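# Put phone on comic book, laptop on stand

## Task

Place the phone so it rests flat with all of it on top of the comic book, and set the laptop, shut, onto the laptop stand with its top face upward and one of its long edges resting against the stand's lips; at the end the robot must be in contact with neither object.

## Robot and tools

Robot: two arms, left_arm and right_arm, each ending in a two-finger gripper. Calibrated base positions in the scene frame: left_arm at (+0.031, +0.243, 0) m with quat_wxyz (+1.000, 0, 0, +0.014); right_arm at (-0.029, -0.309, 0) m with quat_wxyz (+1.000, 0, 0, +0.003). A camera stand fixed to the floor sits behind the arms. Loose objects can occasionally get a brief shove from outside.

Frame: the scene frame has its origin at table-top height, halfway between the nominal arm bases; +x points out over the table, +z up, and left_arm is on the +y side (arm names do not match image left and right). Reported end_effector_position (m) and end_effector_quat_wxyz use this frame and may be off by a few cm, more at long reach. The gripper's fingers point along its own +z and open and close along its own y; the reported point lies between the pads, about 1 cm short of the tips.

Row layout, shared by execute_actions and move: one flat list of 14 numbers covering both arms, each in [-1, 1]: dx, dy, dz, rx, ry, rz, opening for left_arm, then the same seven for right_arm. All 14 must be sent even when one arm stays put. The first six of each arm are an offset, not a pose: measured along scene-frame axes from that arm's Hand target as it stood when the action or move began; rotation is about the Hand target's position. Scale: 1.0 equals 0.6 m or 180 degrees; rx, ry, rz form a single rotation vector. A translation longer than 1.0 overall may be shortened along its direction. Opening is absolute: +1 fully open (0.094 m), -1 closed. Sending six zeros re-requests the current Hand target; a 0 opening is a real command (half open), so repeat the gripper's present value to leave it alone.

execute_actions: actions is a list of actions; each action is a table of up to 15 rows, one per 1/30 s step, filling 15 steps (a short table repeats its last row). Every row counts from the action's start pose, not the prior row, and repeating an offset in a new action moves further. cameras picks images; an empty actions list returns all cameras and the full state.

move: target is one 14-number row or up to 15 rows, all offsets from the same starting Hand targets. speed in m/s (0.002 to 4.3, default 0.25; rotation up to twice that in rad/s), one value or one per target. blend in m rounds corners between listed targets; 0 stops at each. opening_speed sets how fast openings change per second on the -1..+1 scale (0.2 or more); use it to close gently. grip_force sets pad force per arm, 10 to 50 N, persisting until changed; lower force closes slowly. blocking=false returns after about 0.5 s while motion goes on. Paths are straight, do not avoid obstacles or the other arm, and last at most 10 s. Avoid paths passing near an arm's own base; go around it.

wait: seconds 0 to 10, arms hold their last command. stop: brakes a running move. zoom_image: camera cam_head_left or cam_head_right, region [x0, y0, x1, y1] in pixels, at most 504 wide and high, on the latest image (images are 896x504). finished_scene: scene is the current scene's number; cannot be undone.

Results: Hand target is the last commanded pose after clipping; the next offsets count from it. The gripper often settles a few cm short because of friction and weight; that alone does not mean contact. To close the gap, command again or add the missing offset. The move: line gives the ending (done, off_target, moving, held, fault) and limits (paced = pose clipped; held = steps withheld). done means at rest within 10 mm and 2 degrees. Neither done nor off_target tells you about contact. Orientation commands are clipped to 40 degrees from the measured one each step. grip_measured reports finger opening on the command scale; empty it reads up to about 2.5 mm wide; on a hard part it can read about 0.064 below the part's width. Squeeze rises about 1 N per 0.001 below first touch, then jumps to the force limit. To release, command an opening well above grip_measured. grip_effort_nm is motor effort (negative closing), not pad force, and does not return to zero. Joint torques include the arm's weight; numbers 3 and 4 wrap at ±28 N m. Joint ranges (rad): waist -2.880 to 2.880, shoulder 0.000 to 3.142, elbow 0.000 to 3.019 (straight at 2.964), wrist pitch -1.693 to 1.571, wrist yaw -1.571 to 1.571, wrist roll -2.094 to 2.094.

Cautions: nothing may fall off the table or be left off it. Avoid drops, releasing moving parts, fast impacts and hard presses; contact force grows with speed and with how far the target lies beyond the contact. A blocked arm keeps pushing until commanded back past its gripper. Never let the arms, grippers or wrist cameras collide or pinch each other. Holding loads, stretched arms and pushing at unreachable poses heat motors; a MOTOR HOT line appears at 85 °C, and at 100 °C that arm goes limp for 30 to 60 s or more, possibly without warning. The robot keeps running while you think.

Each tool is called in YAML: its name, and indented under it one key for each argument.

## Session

Scene 1 succeeded. On to scene 2.

execute_actions:
  actions: []

Scene clock: 0.00 s.
left_arm: end_effector_position=(+0.5763, +0.0326, +0.2204) grip_measured=+1.000 grip_effort_nm=n/a end_effector_quat_wxyz=(+0.373, -0.189, +0.872, +0.255) | right_arm: end_effector_position=(+0.2774, -0.6662, +0.2410) grip_measured=+1.000 grip_effort_nm=n/a end_effector_quat_wxyz=(+0.133, +0.606, +0.784, +0.005)
Joint positions: left_arm=[-0.635 1.765 1.519 -1.122 -0.923 -0.933 0.094] | right_arm=[-0.891 1.406 1.314 -1.221 -0.069 0.44 0.094]
Joint velocities: within noise
Joint torques (N m): no reading
Motor temperatures (°C): left_arm=[22 25 34 24 28 24 28] | right_arm=[26 32 32 25 24 23 24]
Heat: left arm: hottest elbow 34 °C; right arm: hottest shoulder 32 °C.
Hand target: left_arm +0.5824, +0.0285, +0.2385; +0.386, -0.198, +0.868, +0.242 | right_arm +0.2821, -0.6719, +0.2485; +0.142, +0.605, +0.783, +0.003
Tool commands: left_gripper/opening=+1.0 right_gripper/opening=+1.0

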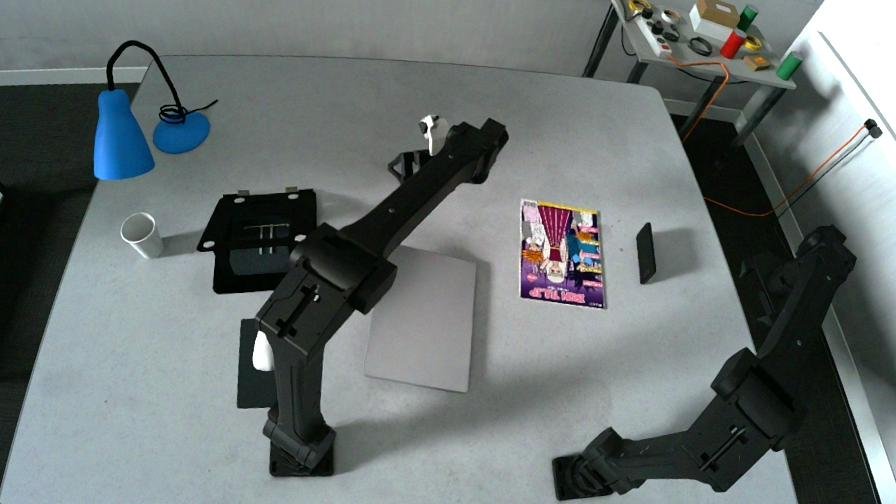

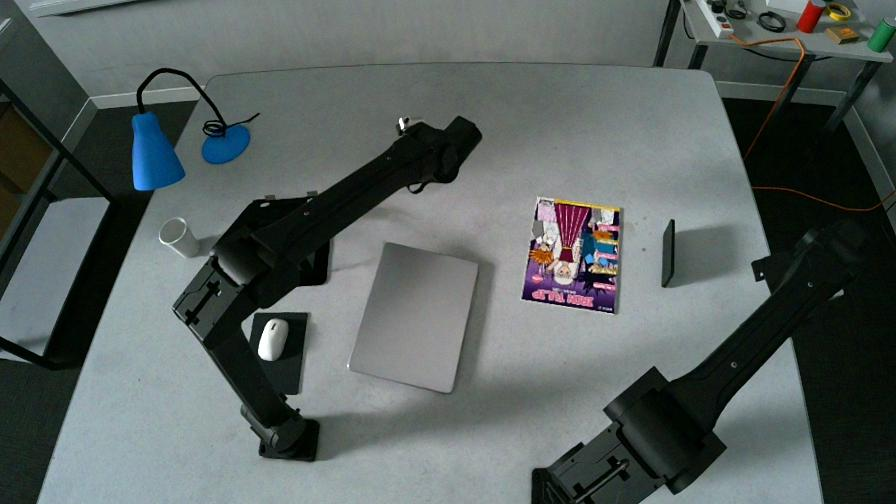

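zoom_image:
  camera: "cam_head_left"
  region: [340, 230, 500, 400]

zoom_image:
  camera: "cam_head_right"
  region: [330, 230, 500, 400]

zoom_image:
  camera: "cam_head_left"
  region: [500, 180, 700, 320]

zoom_image:
  camera: "cam_head_right"
  region: [500, 180, 700, 320]

zoom_image:
  camera: "cam_head_left"
  region: [180, 170, 340, 310]

Scaled by 2.965.

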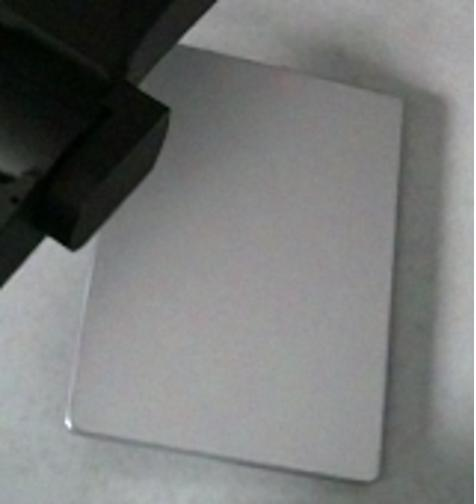

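Scaled by 2.965.

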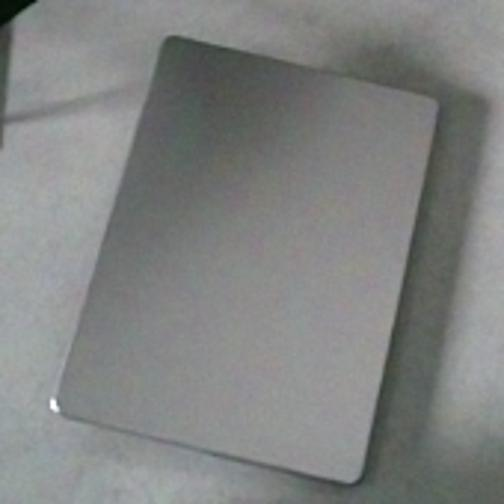

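Scaled by 2.520.

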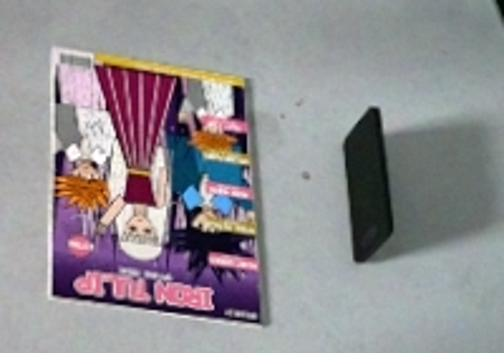

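Scaled by 2.520.

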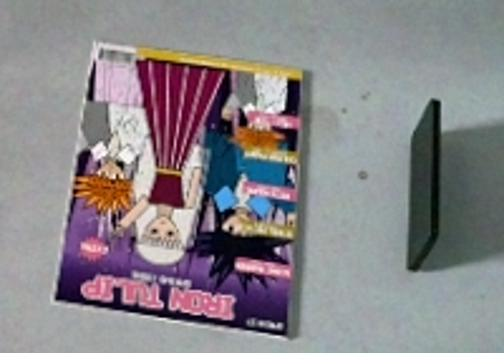

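Scaled by 3.150.

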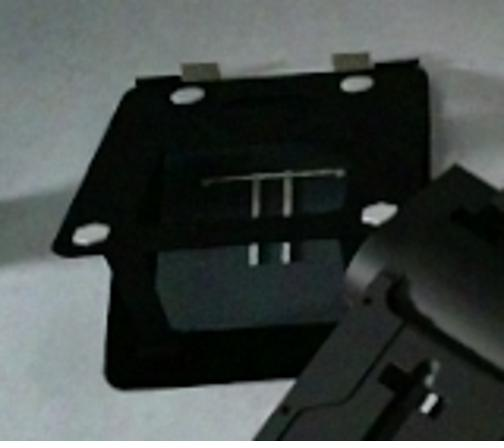

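zoom_image:
  camera: "cam_head_left"
  region: [620, 210, 690, 300]

zoom_image:
  camera: "cam_head_right"
  region: [640, 210, 710, 300]

Scaled by 5.600.

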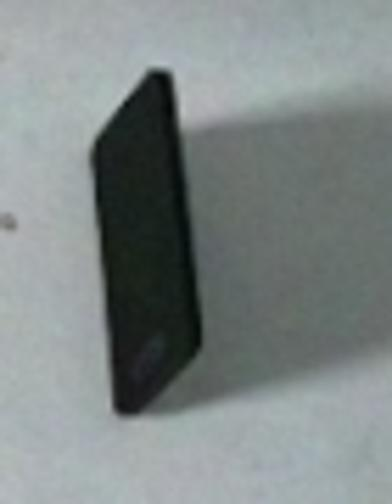

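Scaled by 5.600.

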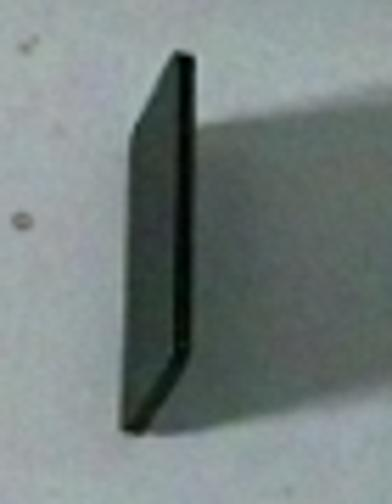

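move:
  target: [-0.4207, 0.369, 0.1025, -0.469, 0.1715, -0.2657, 1.0, 0.3365, 0.178, -0.131, 0.0058, 0.0959, 0.3643, 1.0]
  speed: 0.3
  cameras: ["all"]

zoom_image:
  camera: "cam_head_left"
  region: [330, 220, 510, 410]

zoom_image:
  camera: "cam_head_right"
  region: [330, 220, 510, 410]

zoom_image:
  camera: "cam_head_left"
  region: [560, 180, 740, 330]

zoom_image:
  camera: "cam_head_right"
  region: [560, 180, 740, 330]

Scene clock: 76.57 s.
left_arm: end_effector_position=(+0.3359, +0.2476, +0.2991) grip_measured=+1.000 grip_effort_nm=0.02 end_effector_quat_wxyz=(+0.123, -0.072, +0.892, -0.429) | right_arm: end_effector_position=(+0.4663, -0.5609, +0.1661) grip_measured=+1.000 grip_effort_nm=-0.01 end_effector_quat_wxyz=(-0.006, +0.090, +0.996, +0.003)
Joint positions: left_arm=[0.458 1.128 1.062 -1.672 0.916 0.408 0.094] | right_arm=[-0.475 1.824 1.65 -1.41 -0.001 -0.29 0.094]
Joint torques (N m): left_arm=[-0.62 -9.05 9.05 -0.24 0.4 0.13] | right_arm=[1.14 -18.9 12.86 -0.39 0.08 0.08]
Motor temperatures (°C): left_arm=[22 29 39 24 28 23 27] | right_arm=[26 33 40 25 24 23 24]
Heat: left arm: hottest elbow 39 °C; right arm: hottest elbow 40 °C.
Hand target: left_arm +0.3299, +0.2499, +0.3000; +0.000, +0.000, +0.866, -0.500 | right_arm +0.4840, -0.5651, +0.1699; +0.000, +0.082, +0.997, +0.000
Off the commanded pose: left_arm 0.006 m, 18 deg | right_arm 0.018 m, 1 deg.
joint sent to its limit (left arm) — joint 4 (wrist pitch), lower limit. The joint targets are off in orientation, not in position.
move: off_target (left_arm, right_arm)

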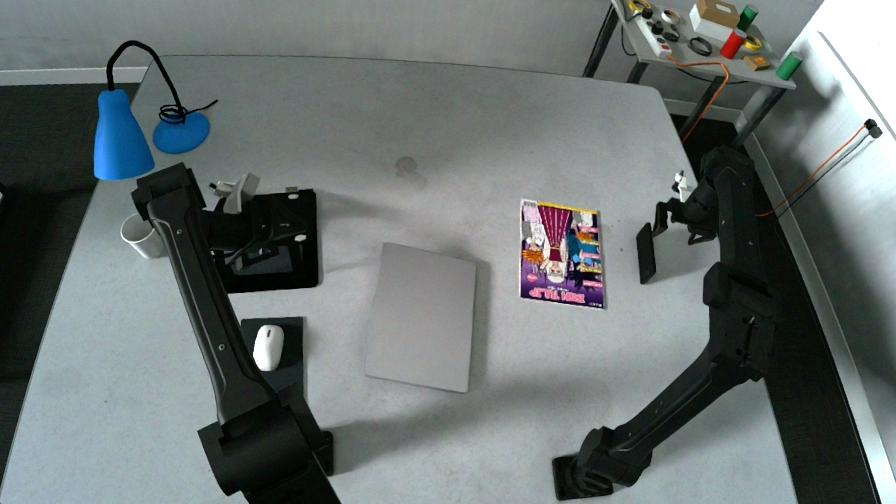

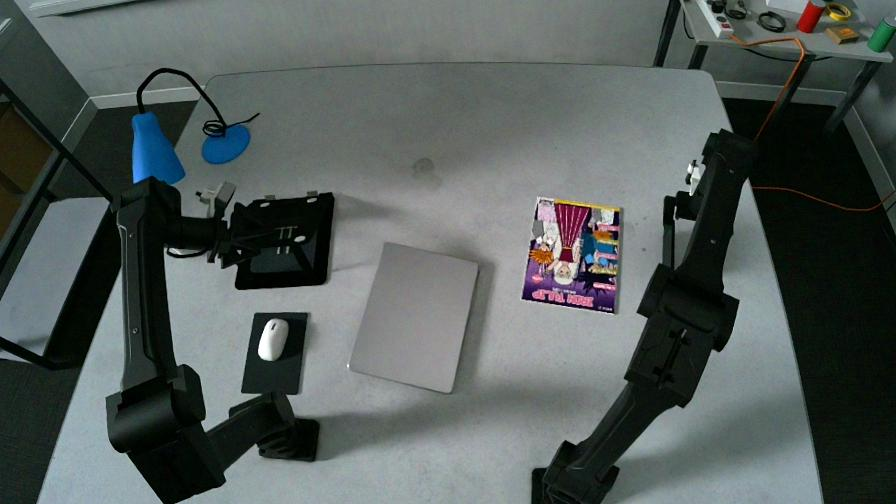

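Scaled by 2.653.

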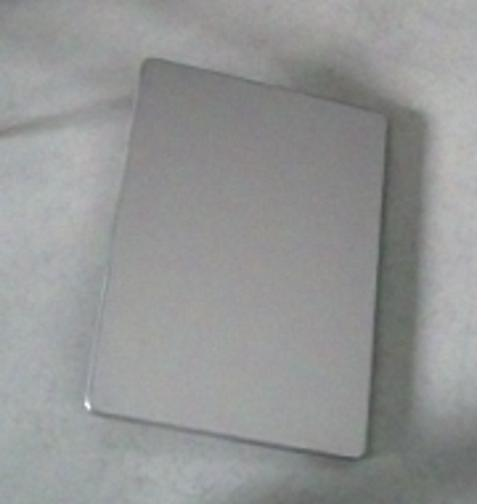

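Scaled by 2.653.

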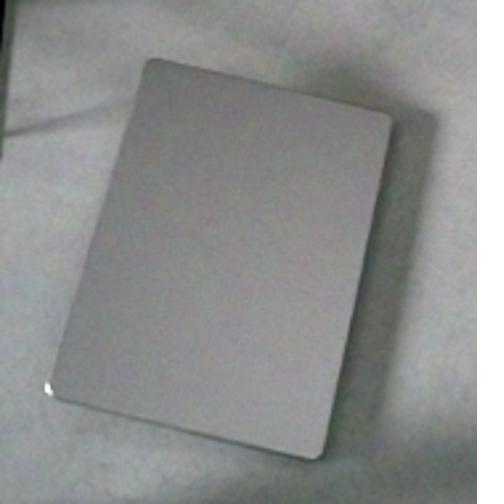

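Scaled by 2.800.

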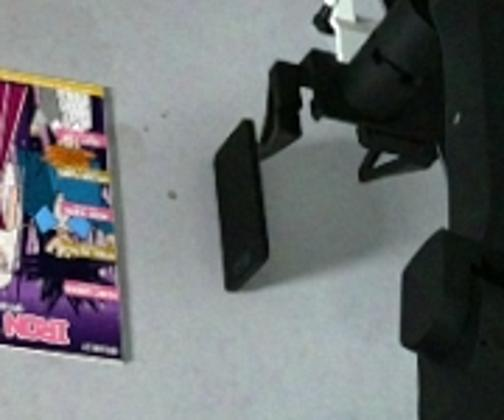

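Scaled by 2.800.

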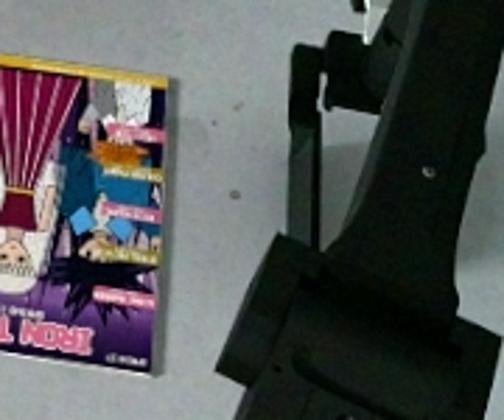

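move:
  target: [0,0,0,0,0,0,1.0, 0.055, -0.003, -0.09, 0, 0, 0, 1.0]
  speed: 0.15
  cameras: ["all"]

zoom_image:
  camera: "cam_head_left"
  region: [600, 180, 720, 300]

zoom_image:
  camera: "cam_head_right"
  region: [610, 170, 730, 290]

Scene clock: 88.93 s.
left_arm: end_effector_position=(+0.3359, +0.2476, +0.2991) grip_measured=+1.000 grip_effort_nm=0.02 end_effector_quat_wxyz=(+0.123, -0.072, +0.892, -0.429) | right_arm: end_effector_position=(+0.4948, -0.5624, +0.1100) grip_measured=+1.000 grip_effort_nm=-0.01 end_effector_quat_wxyz=(-0.018, +0.083, +0.996, +0.008)
Joint positions: left_arm=[0.458 1.128 1.062 -1.672 0.916 0.409 0.094] | right_arm=[-0.455 1.943 1.677 -1.344 -0.001 -0.284 0.094]
Joint torques (N m): left_arm=[-0.79 -9.41 8.88 -0.39 0.45 0.21] | right_arm=[1.26 -21.3 12.49 0.39 0.06 0.22]
Heat: left arm: hottest elbow 39 °C; right arm: hottest elbow 41 °C.
Hand target: left_arm +0.3299, +0.2499, +0.3000; +0.000, +0.000, +0.866, -0.500 | right_arm +0.5169, -0.5670, +0.1158; +0.000, +0.082, +0.997, +0.000
Off the commanded pose: left_arm 0.006 m, 18 deg | right_arm 0.024 m, 2 deg.
joint sent to its limit (left arm) — joint 4 (wrist pitch), lower limit. The joint targets are off in orientation, not in position.
move: off_target (left_arm, right_arm)

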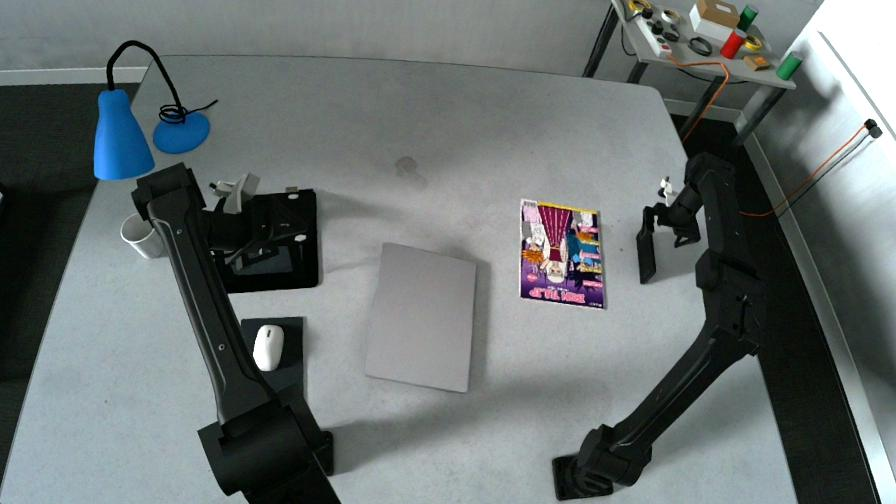

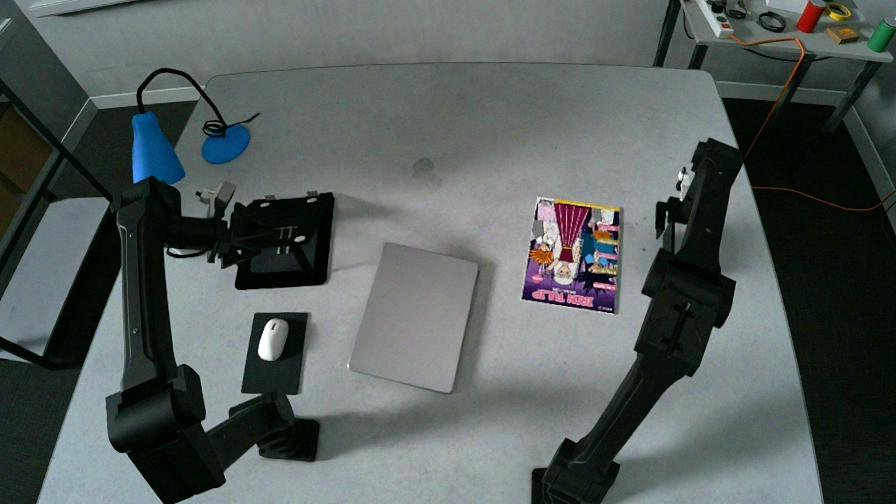

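Scaled by 4.200.

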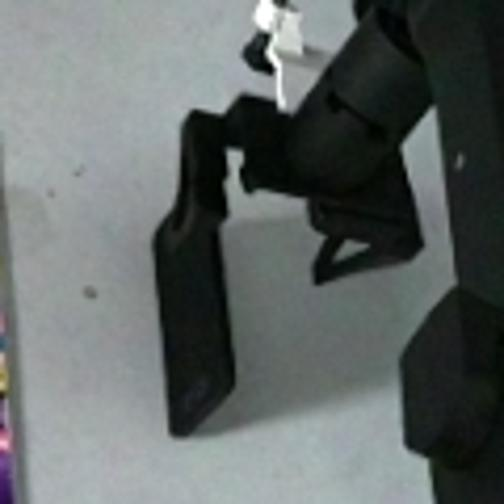

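Scaled by 4.200.

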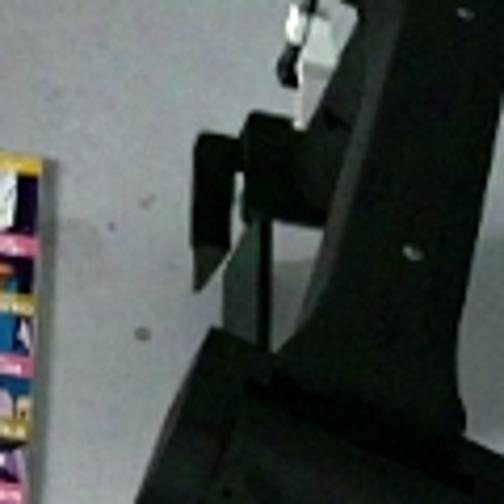

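move:
  target: [0,0,0,0,0,0,1.0, 0.007, 0.011, -0.08, 0, 0, 0, 1.0]
  speed: 0.08
  cameras: ["all"]

zoom_image:
  camera: "cam_head_left"
  region: [600, 180, 720, 300]

zoom_image:
  camera: "cam_head_right"
  region: [610, 170, 730, 290]

Scene clock: 95.90 s.
left_arm: end_effector_position=(+0.3359, +0.2476, +0.2991) grip_measured=+1.000 grip_effort_nm=0.02 end_effector_quat_wxyz=(+0.123, -0.072, +0.892, -0.429) | right_arm: end_effector_position=(+0.5199, -0.5674, +0.0926) grip_measured=+1.000 grip_effort_nm=-0.01 end_effector_quat_wxyz=(+0.016, +0.084, +0.996, -0.006)
Joint positions: left_arm=[0.458 1.128 1.062 -1.672 0.916 0.409 0.094] | right_arm=[-0.444 1.974 1.677 -1.24 -0.001 -0.272 0.094]
Joint torques (N m): left_arm=[0.38 -8.82 8.9 -0.36 0.39 0.13] | right_arm=[1.38 -20.84 7.68 0.66 0.08 0.24]
Heat: left arm: hottest elbow 39 °C; right arm: hottest elbow 43 °C.
Hand target: left_arm +0.3299, +0.2499, +0.3000; +0.000, +0.000, +0.866, -0.500 | right_arm +0.5211, -0.5605, +0.0680; +0.000, +0.082, +0.997, -0.001
Off the commanded pose: left_arm 0.006 m, 18 deg | right_arm 0.026 m, 2 deg.
joint sent to its limit (left arm) — joint 4 (wrist pitch), lower limit. The joint targets are off in orientation, not in position.
move: off_target (left_arm, right_arm)

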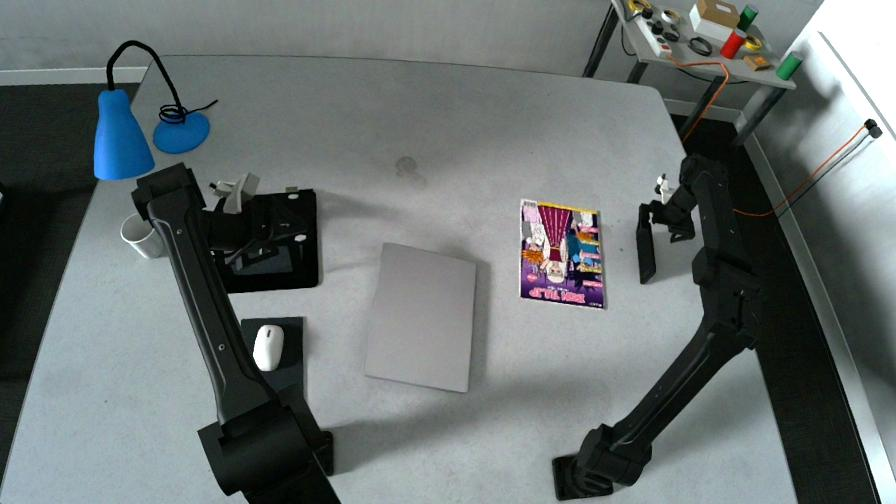

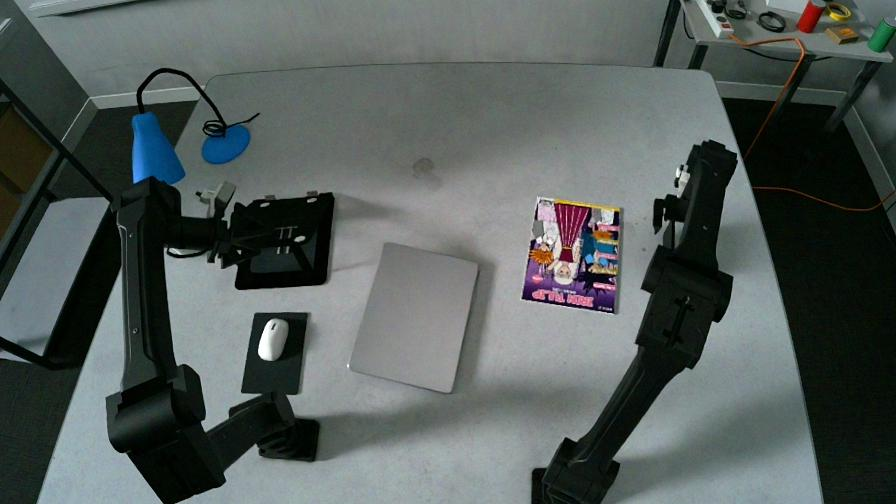

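Scaled by 4.200.

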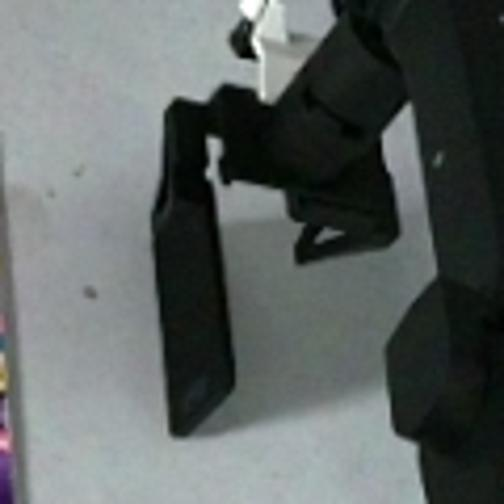

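Scaled by 4.200.

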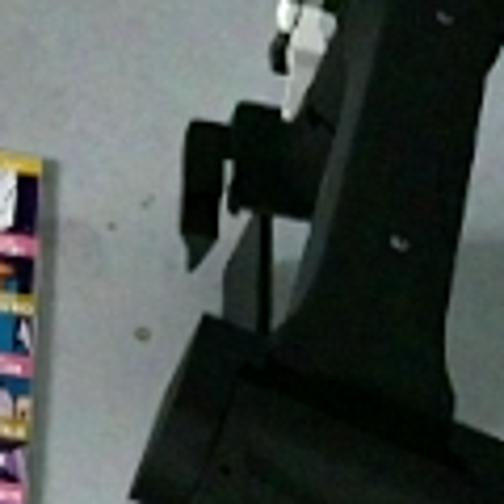

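move:
  target: [0,0,0,0,0,0,1.0, -0.033, 0.014, -0.03, 0, 0, 0, 1.0]
  speed: 0.08
  cameras: ["all"]

zoom_image:
  camera: "cam_head_left"
  region: [600, 180, 720, 300]

zoom_image:
  camera: "cam_head_right"
  region: [610, 170, 730, 290]

Scene clock: 102.13 s.
left_arm: end_effector_position=(+0.3359, +0.2476, +0.2991) grip_measured=+1.000 grip_effort_nm=0.02 end_effector_quat_wxyz=(+0.123, -0.072, +0.892, -0.429) | right_arm: end_effector_position=(+0.5012, -0.5586, +0.0559) grip_measured=+1.000 grip_effort_nm=-0.01 end_effector_quat_wxyz=(+0.002, +0.084, +0.996, +0.000)
Joint positions: left_arm=[0.458 1.128 1.062 -1.672 0.916 0.409 0.094] | right_arm=[-0.444 1.974 1.575 -1.168 -0.001 -0.271 0.094]
Joint torques (N m): left_arm=[-0.56 -9.23 9.06 -0.12 0.41 0.18] | right_arm=[1.38 -23 7.02 0.54 0.07 0.21]
Heat: left arm: hottest elbow 38 °C; right arm: hottest elbow 43 °C.
Hand target: left_arm +0.3299, +0.2499, +0.3000; +0.000, +0.000, +0.866, -0.500 | right_arm +0.5013, -0.5520, +0.0499; +0.000, +0.082, +0.997, +0.000
Off the commanded pose: left_arm 0.006 m, 18 deg | right_arm 0.009 m, 0 deg.
joint sent to its limit (left arm) — joint 4 (wrist pitch), lower limit. The joint targets are off in orientation, not in position.
move: off_target (left_arm)

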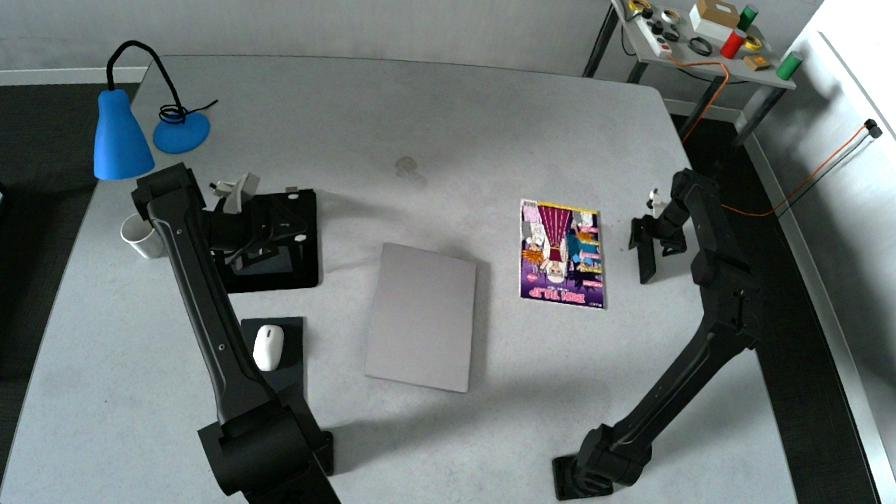

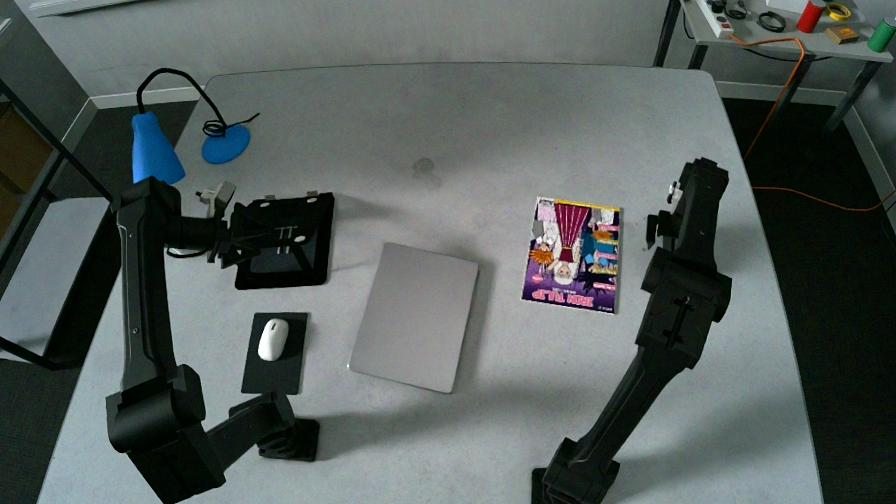

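Scaled by 4.200.

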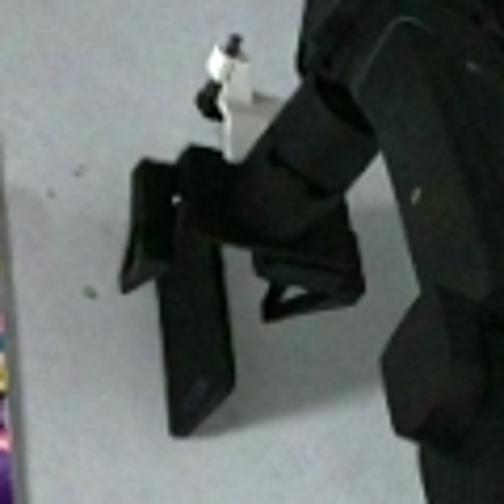

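Scaled by 4.200.

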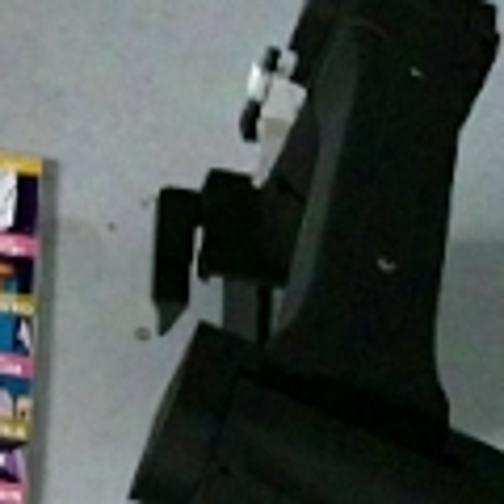

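move:
  target: [0,0,0,0,0,0,1.0, 0, 0, 0.008, 0, 0, 0, -1.0]
  speed: 0.08
  grip_force: [50, 30]
  opening_speed: 0.5
  cameras: ["all"]

zoom_image:
  camera: "cam_head_left"
  region: [600, 180, 720, 300]

zoom_image:
  camera: "cam_head_right"
  region: [610, 170, 730, 290]

Scene clock: 114.73 s.
left_arm: end_effector_position=(+0.3359, +0.2476, +0.2991) grip_measured=+1.000 grip_effort_nm=0.02 end_effector_quat_wxyz=(+0.123, -0.072, +0.892, -0.429) | right_arm: end_effector_position=(+0.5011, -0.5588, +0.0559) grip_measured=-0.830 grip_effort_nm=-0.63 end_effector_quat_wxyz=(+0.002, +0.084, +0.996, -0.001)
Joint positions: left_arm=[0.458 1.128 1.062 -1.672 0.916 0.409 0.094] | right_arm=[-0.444 1.974 1.575 -1.168 0 -0.271 0.008]
Joint torques (N m): left_arm=[-0.32 -9.23 9.13 -0.14 0.45 0.16] | right_arm=[1.32 -23.53 7.42 0.16 0.04 0.21]
Motor temperatures (°C): left_arm=[22 27 38 24 28 23 27] | right_arm=[26 38 42 25 24 23 24]
Heat: left arm: hottest elbow 38 °C; right arm: hottest elbow 42 °C.
Hand target: left_arm +0.3299, +0.2499, +0.3000; +0.000, +0.000, +0.866, -0.500 | right_arm +0.5013, -0.5520, +0.0547; +0.000, +0.082, +0.997, +0.000
Off the commanded pose: left_arm 0.006 m, 18 deg | right_arm 0.007 m, 0 deg.
joint sent to its limit (left arm) — joint 4 (wrist pitch), lower limit. The joint targets are off in orientation, not in position.
grip_force (N): 50, 30
move: off_target (left_arm)

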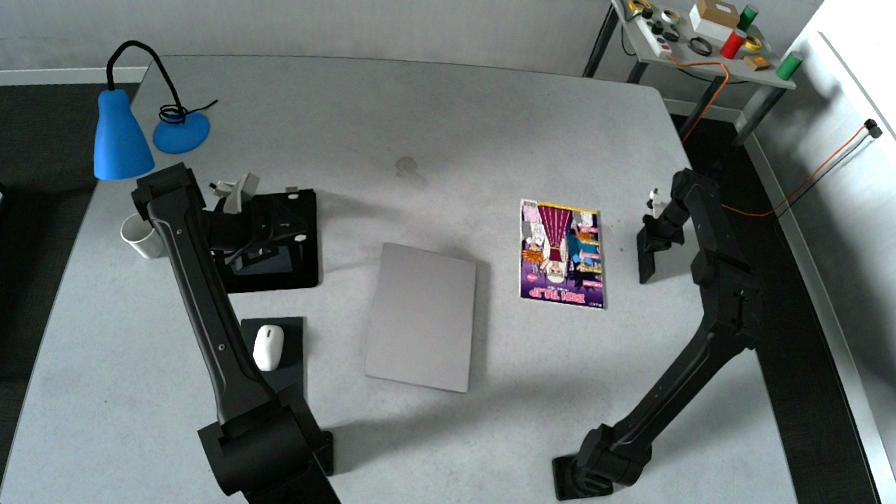

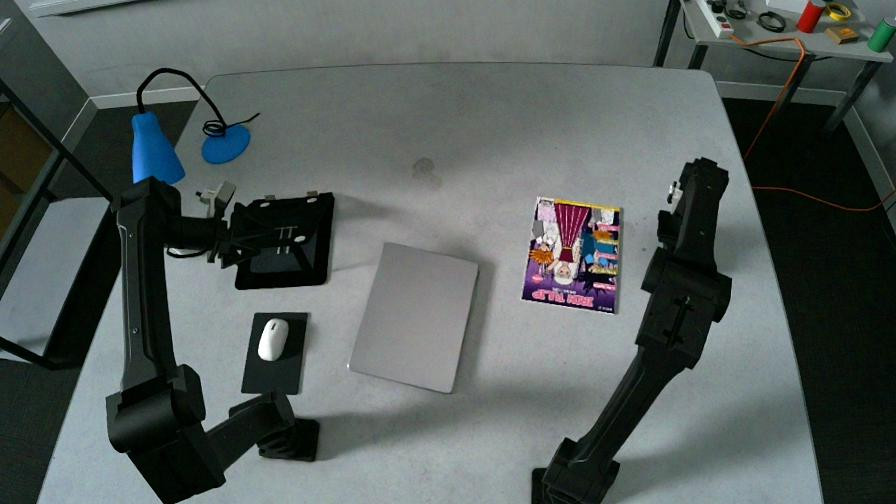

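Scaled by 4.200.

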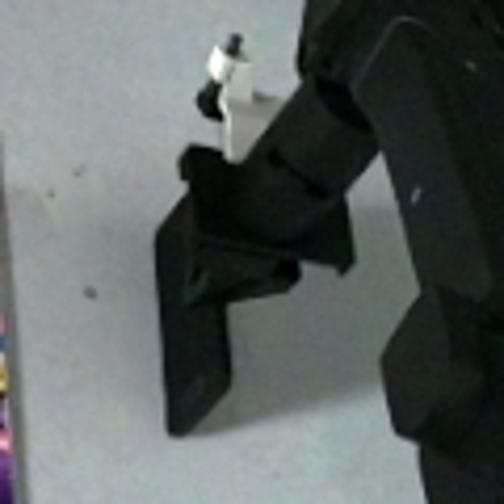

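Scaled by 4.200.

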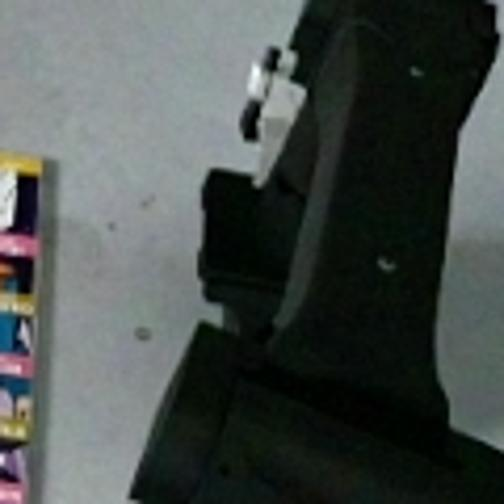

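move:
  target:
    - [0,0,0,0,0,0,1.0, 0, 0, 0.217, 0, 0, 0, -1.0]
    - [0,0,0,0,0,0,1.0, 0.02, 0.26, 0.2, -0.0556, 0, 0, -1.0]
  speed: [0.12, 0.2]
  blend: 0.03
  cameras: ["all"]

zoom_image:
  camera: "cam_head_left"
  region: [500, 170, 660, 330]

zoom_image:
  camera: "cam_head_right"
  region: [500, 170, 660, 330]

Scene clock: 124.27 s.
left_arm: end_effector_position=(+0.3359, +0.2476, +0.2991) grip_measured=+1.000 grip_effort_nm=0.02 end_effector_quat_wxyz=(+0.123, -0.072, +0.892, -0.429) | right_arm: end_effector_position=(+0.5138, -0.3954, +0.1645) grip_measured=-0.831 grip_effort_nm=-0.67 end_effector_quat_wxyz=(-0.007, +0.076, +0.993, -0.085)
Joint positions: left_arm=[0.458 1.128 1.062 -1.672 0.916 0.409 0.094] | right_arm=[-0.108 1.805 1.613 -1.387 0.171 0.051 0.008]
Joint torques (N m): left_arm=[0.15 -8.7 9.09 -0.23 0.45 0.21] | right_arm=[0.62 -23.18 8.24 0.43 0.27 0.28]
Heat: left arm: hottest elbow 38 °C; right arm: hottest elbow 42 °C.
Hand target: left_arm +0.3299, +0.2499, +0.3000; +0.000, +0.000, +0.866, -0.500 | right_arm +0.5134, -0.3960, +0.1747; +0.007, +0.081, +0.993, -0.087
Off the commanded pose: left_arm 0.006 m, 18 deg | right_arm 0.010 m, 2 deg.
joint sent to its limit (left arm) — joint 4 (wrist pitch), lower limit. The joint targets are off in orientation, not in position.
grip_force (N): 50, 30
move: off_target (left_arm)

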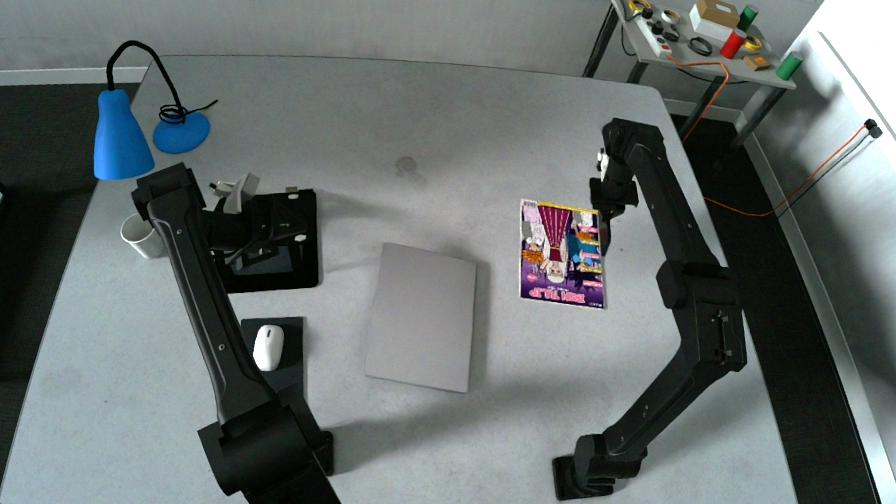

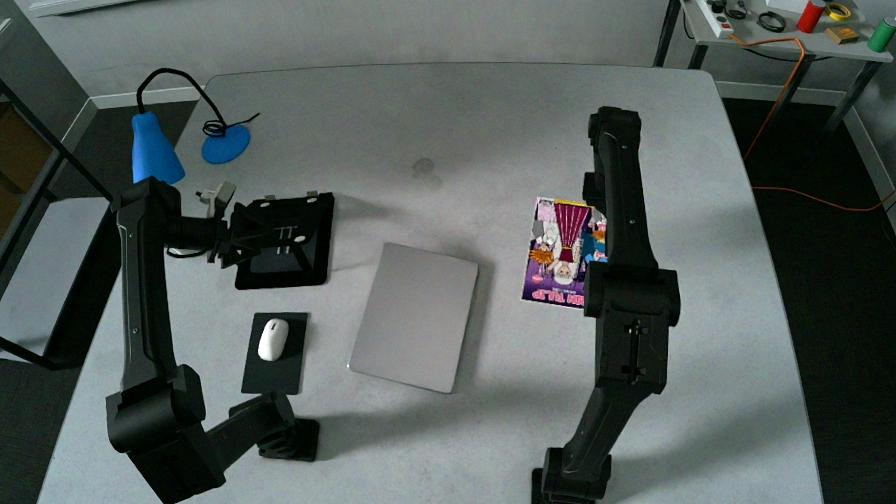

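Scaled by 3.150.

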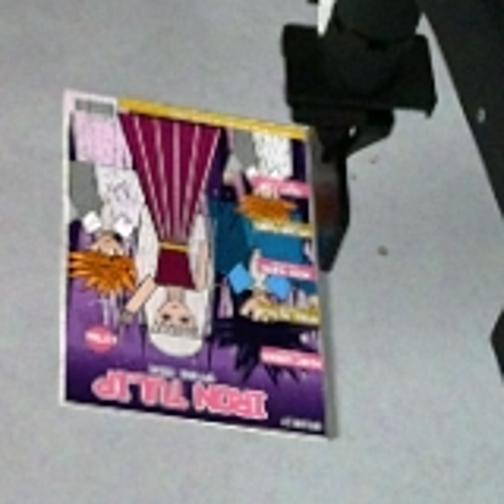

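Scaled by 3.150.

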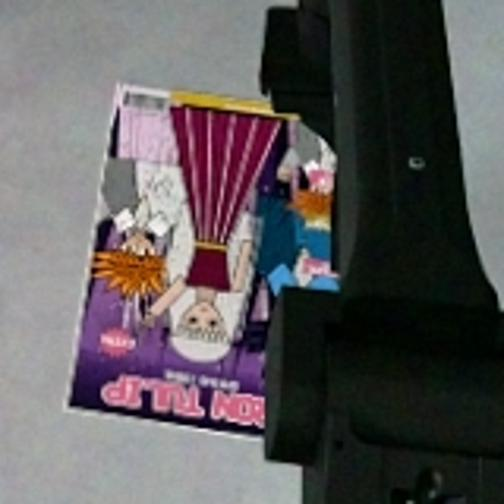

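move:
  target: [0,0,0,0,0,0,1.0, 0, 0.027, -0.158, 0, 0, 0, -1.0]
  speed: 0.1
  cameras: ["all"]

zoom_image:
  camera: "cam_head_left"
  region: [500, 170, 660, 330]

zoom_image:
  camera: "cam_head_right"
  region: [500, 170, 660, 330]

Scene clock: 130.30 s.
left_arm: end_effector_position=(+0.3359, +0.2476, +0.2991) grip_measured=+1.000 grip_effort_nm=0.02 end_effector_quat_wxyz=(+0.123, -0.072, +0.892, -0.429) | right_arm: end_effector_position=(+0.5125, -0.3854, +0.0912) grip_measured=-0.831 grip_effort_nm=-0.67 end_effector_quat_wxyz=(+0.012, +0.084, +0.993, -0.086)
Joint positions: left_arm=[0.458 1.128 1.062 -1.672 0.916 0.409 0.094] | right_arm=[-0.09 1.832 1.45 -1.165 0.172 0.082 0.008]
Joint torques (N m): left_arm=[-0.62 -8.7 9.1 -0.2 0.4 0.12] | right_arm=[1.26 -19.72 7.66 0.58 0.27 0.26]
Heat: left arm: hottest elbow 38 °C; right arm: hottest elbow 42 °C.
Hand target: left_arm +0.3299, +0.2499, +0.3000; +0.000, +0.000, +0.866, -0.500 | right_arm +0.5133, -0.3798, +0.0799; +0.007, +0.081, +0.993, -0.087
Off the commanded pose: left_arm 0.006 m, 18 deg | right_arm 0.013 m, 1 deg.
joint sent to its limit (left arm) — joint 4 (wrist pitch), lower limit. The joint targets are off in orientation, not in position.
grip_force (N): 50, 30
move: off_target (left_arm, right_arm)

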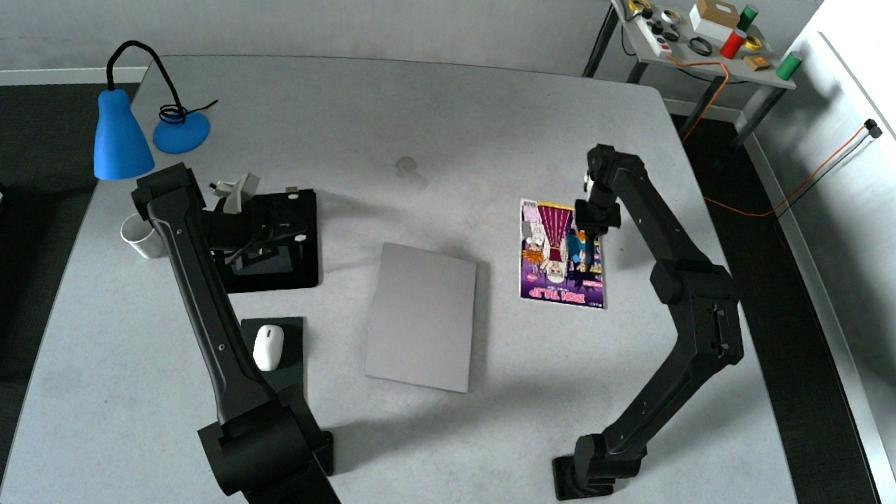

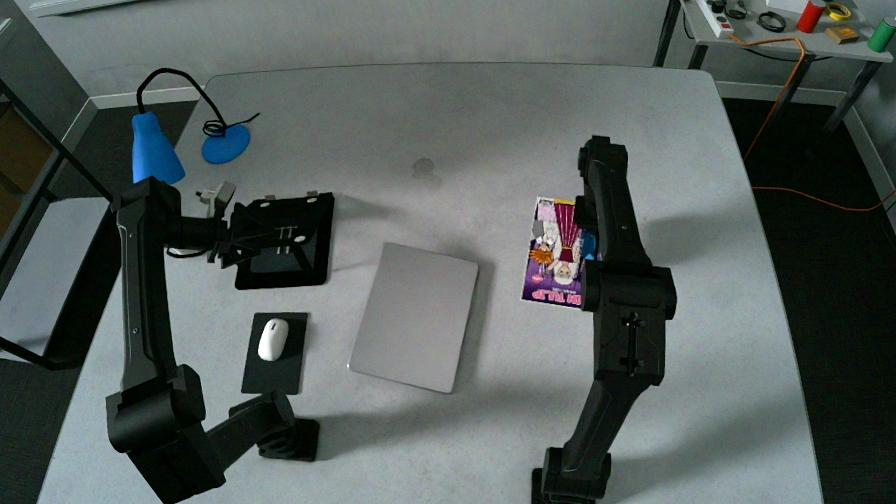

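Scaled by 3.150.

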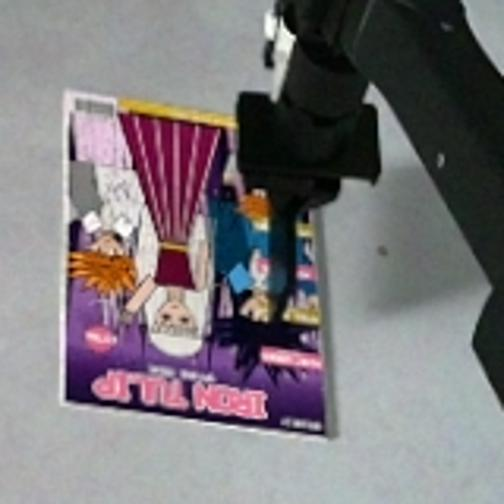

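Scaled by 3.150.

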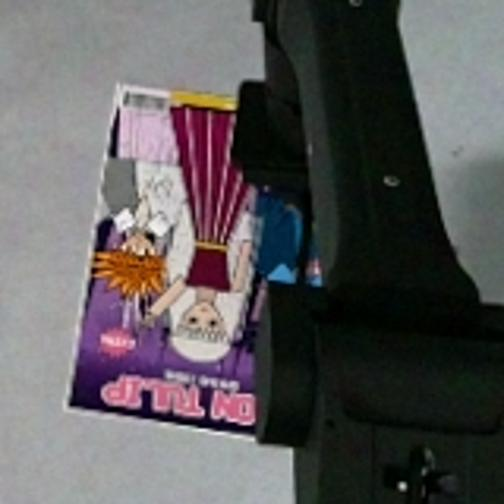

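move:
  target: [0,0,0,0,0,0,1.0, 0, 0.008, -0.05, 0, 0, 0, -1.0]
  speed: 0.08
  cameras: ["all"]

zoom_image:
  camera: "cam_head_left"
  region: [500, 170, 660, 330]

zoom_image:
  camera: "cam_head_right"
  region: [500, 170, 660, 330]

Scene clock: 134.93 s.
left_arm: end_effector_position=(+0.3359, +0.2476, +0.2991) grip_measured=+1.000 grip_effort_nm=0.02 end_effector_quat_wxyz=(+0.123, -0.072, +0.892, -0.429) | right_arm: end_effector_position=(+0.5129, -0.3809, +0.0614) grip_measured=-0.831 grip_effort_nm=-0.67 end_effector_quat_wxyz=(+0.012, +0.084, +0.993, -0.086)
Joint positions: left_arm=[0.458 1.128 1.062 -1.672 0.916 0.409 0.094] | right_arm=[-0.081 1.864 1.413 -1.097 0.172 0.09 0.008]
Joint torques (N m): left_arm=[-0.67 -8.41 9.14 -0.49 0.45 0.14] | right_arm=[1.38 -20.13 7.47 0.58 0.26 0.23]
Heat: left arm: hottest elbow 38 °C; right arm: hottest elbow 42 °C.
Hand target: left_arm +0.3299, +0.2499, +0.3000; +0.000, +0.000, +0.866, -0.500 | right_arm +0.5133, -0.3749, +0.0498; +0.007, +0.081, +0.993, -0.087
Off the commanded pose: left_arm 0.006 m, 18 deg | right_arm 0.013 m, 1 deg.
joint sent to its limit (left arm) — joint 4 (wrist pitch), lower limit. The joint targets are off in orientation, not in position.
grip_force (N): 50, 30
move: off_target (left_arm, right_arm)

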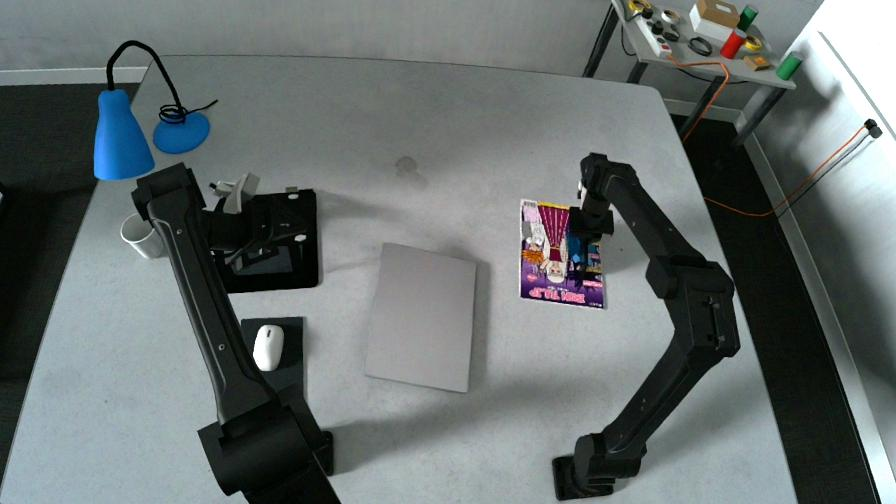

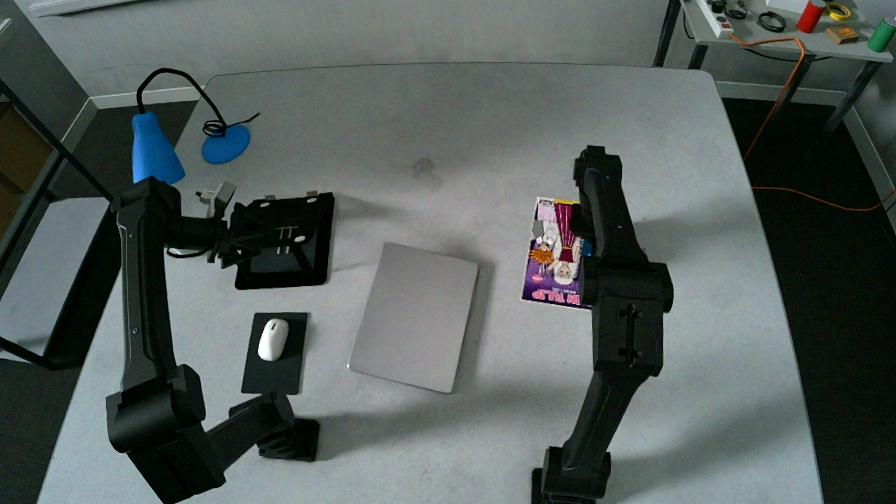

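Scaled by 3.150.

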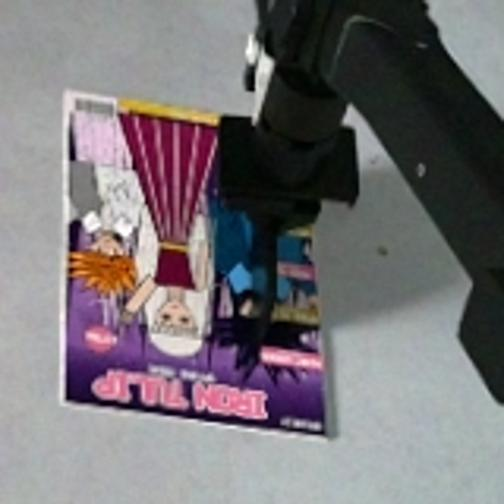

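Scaled by 3.150.

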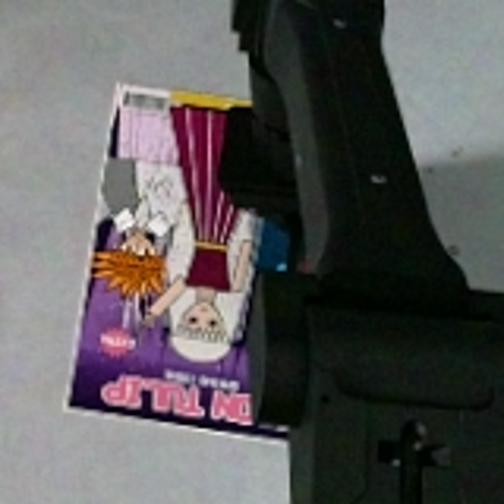

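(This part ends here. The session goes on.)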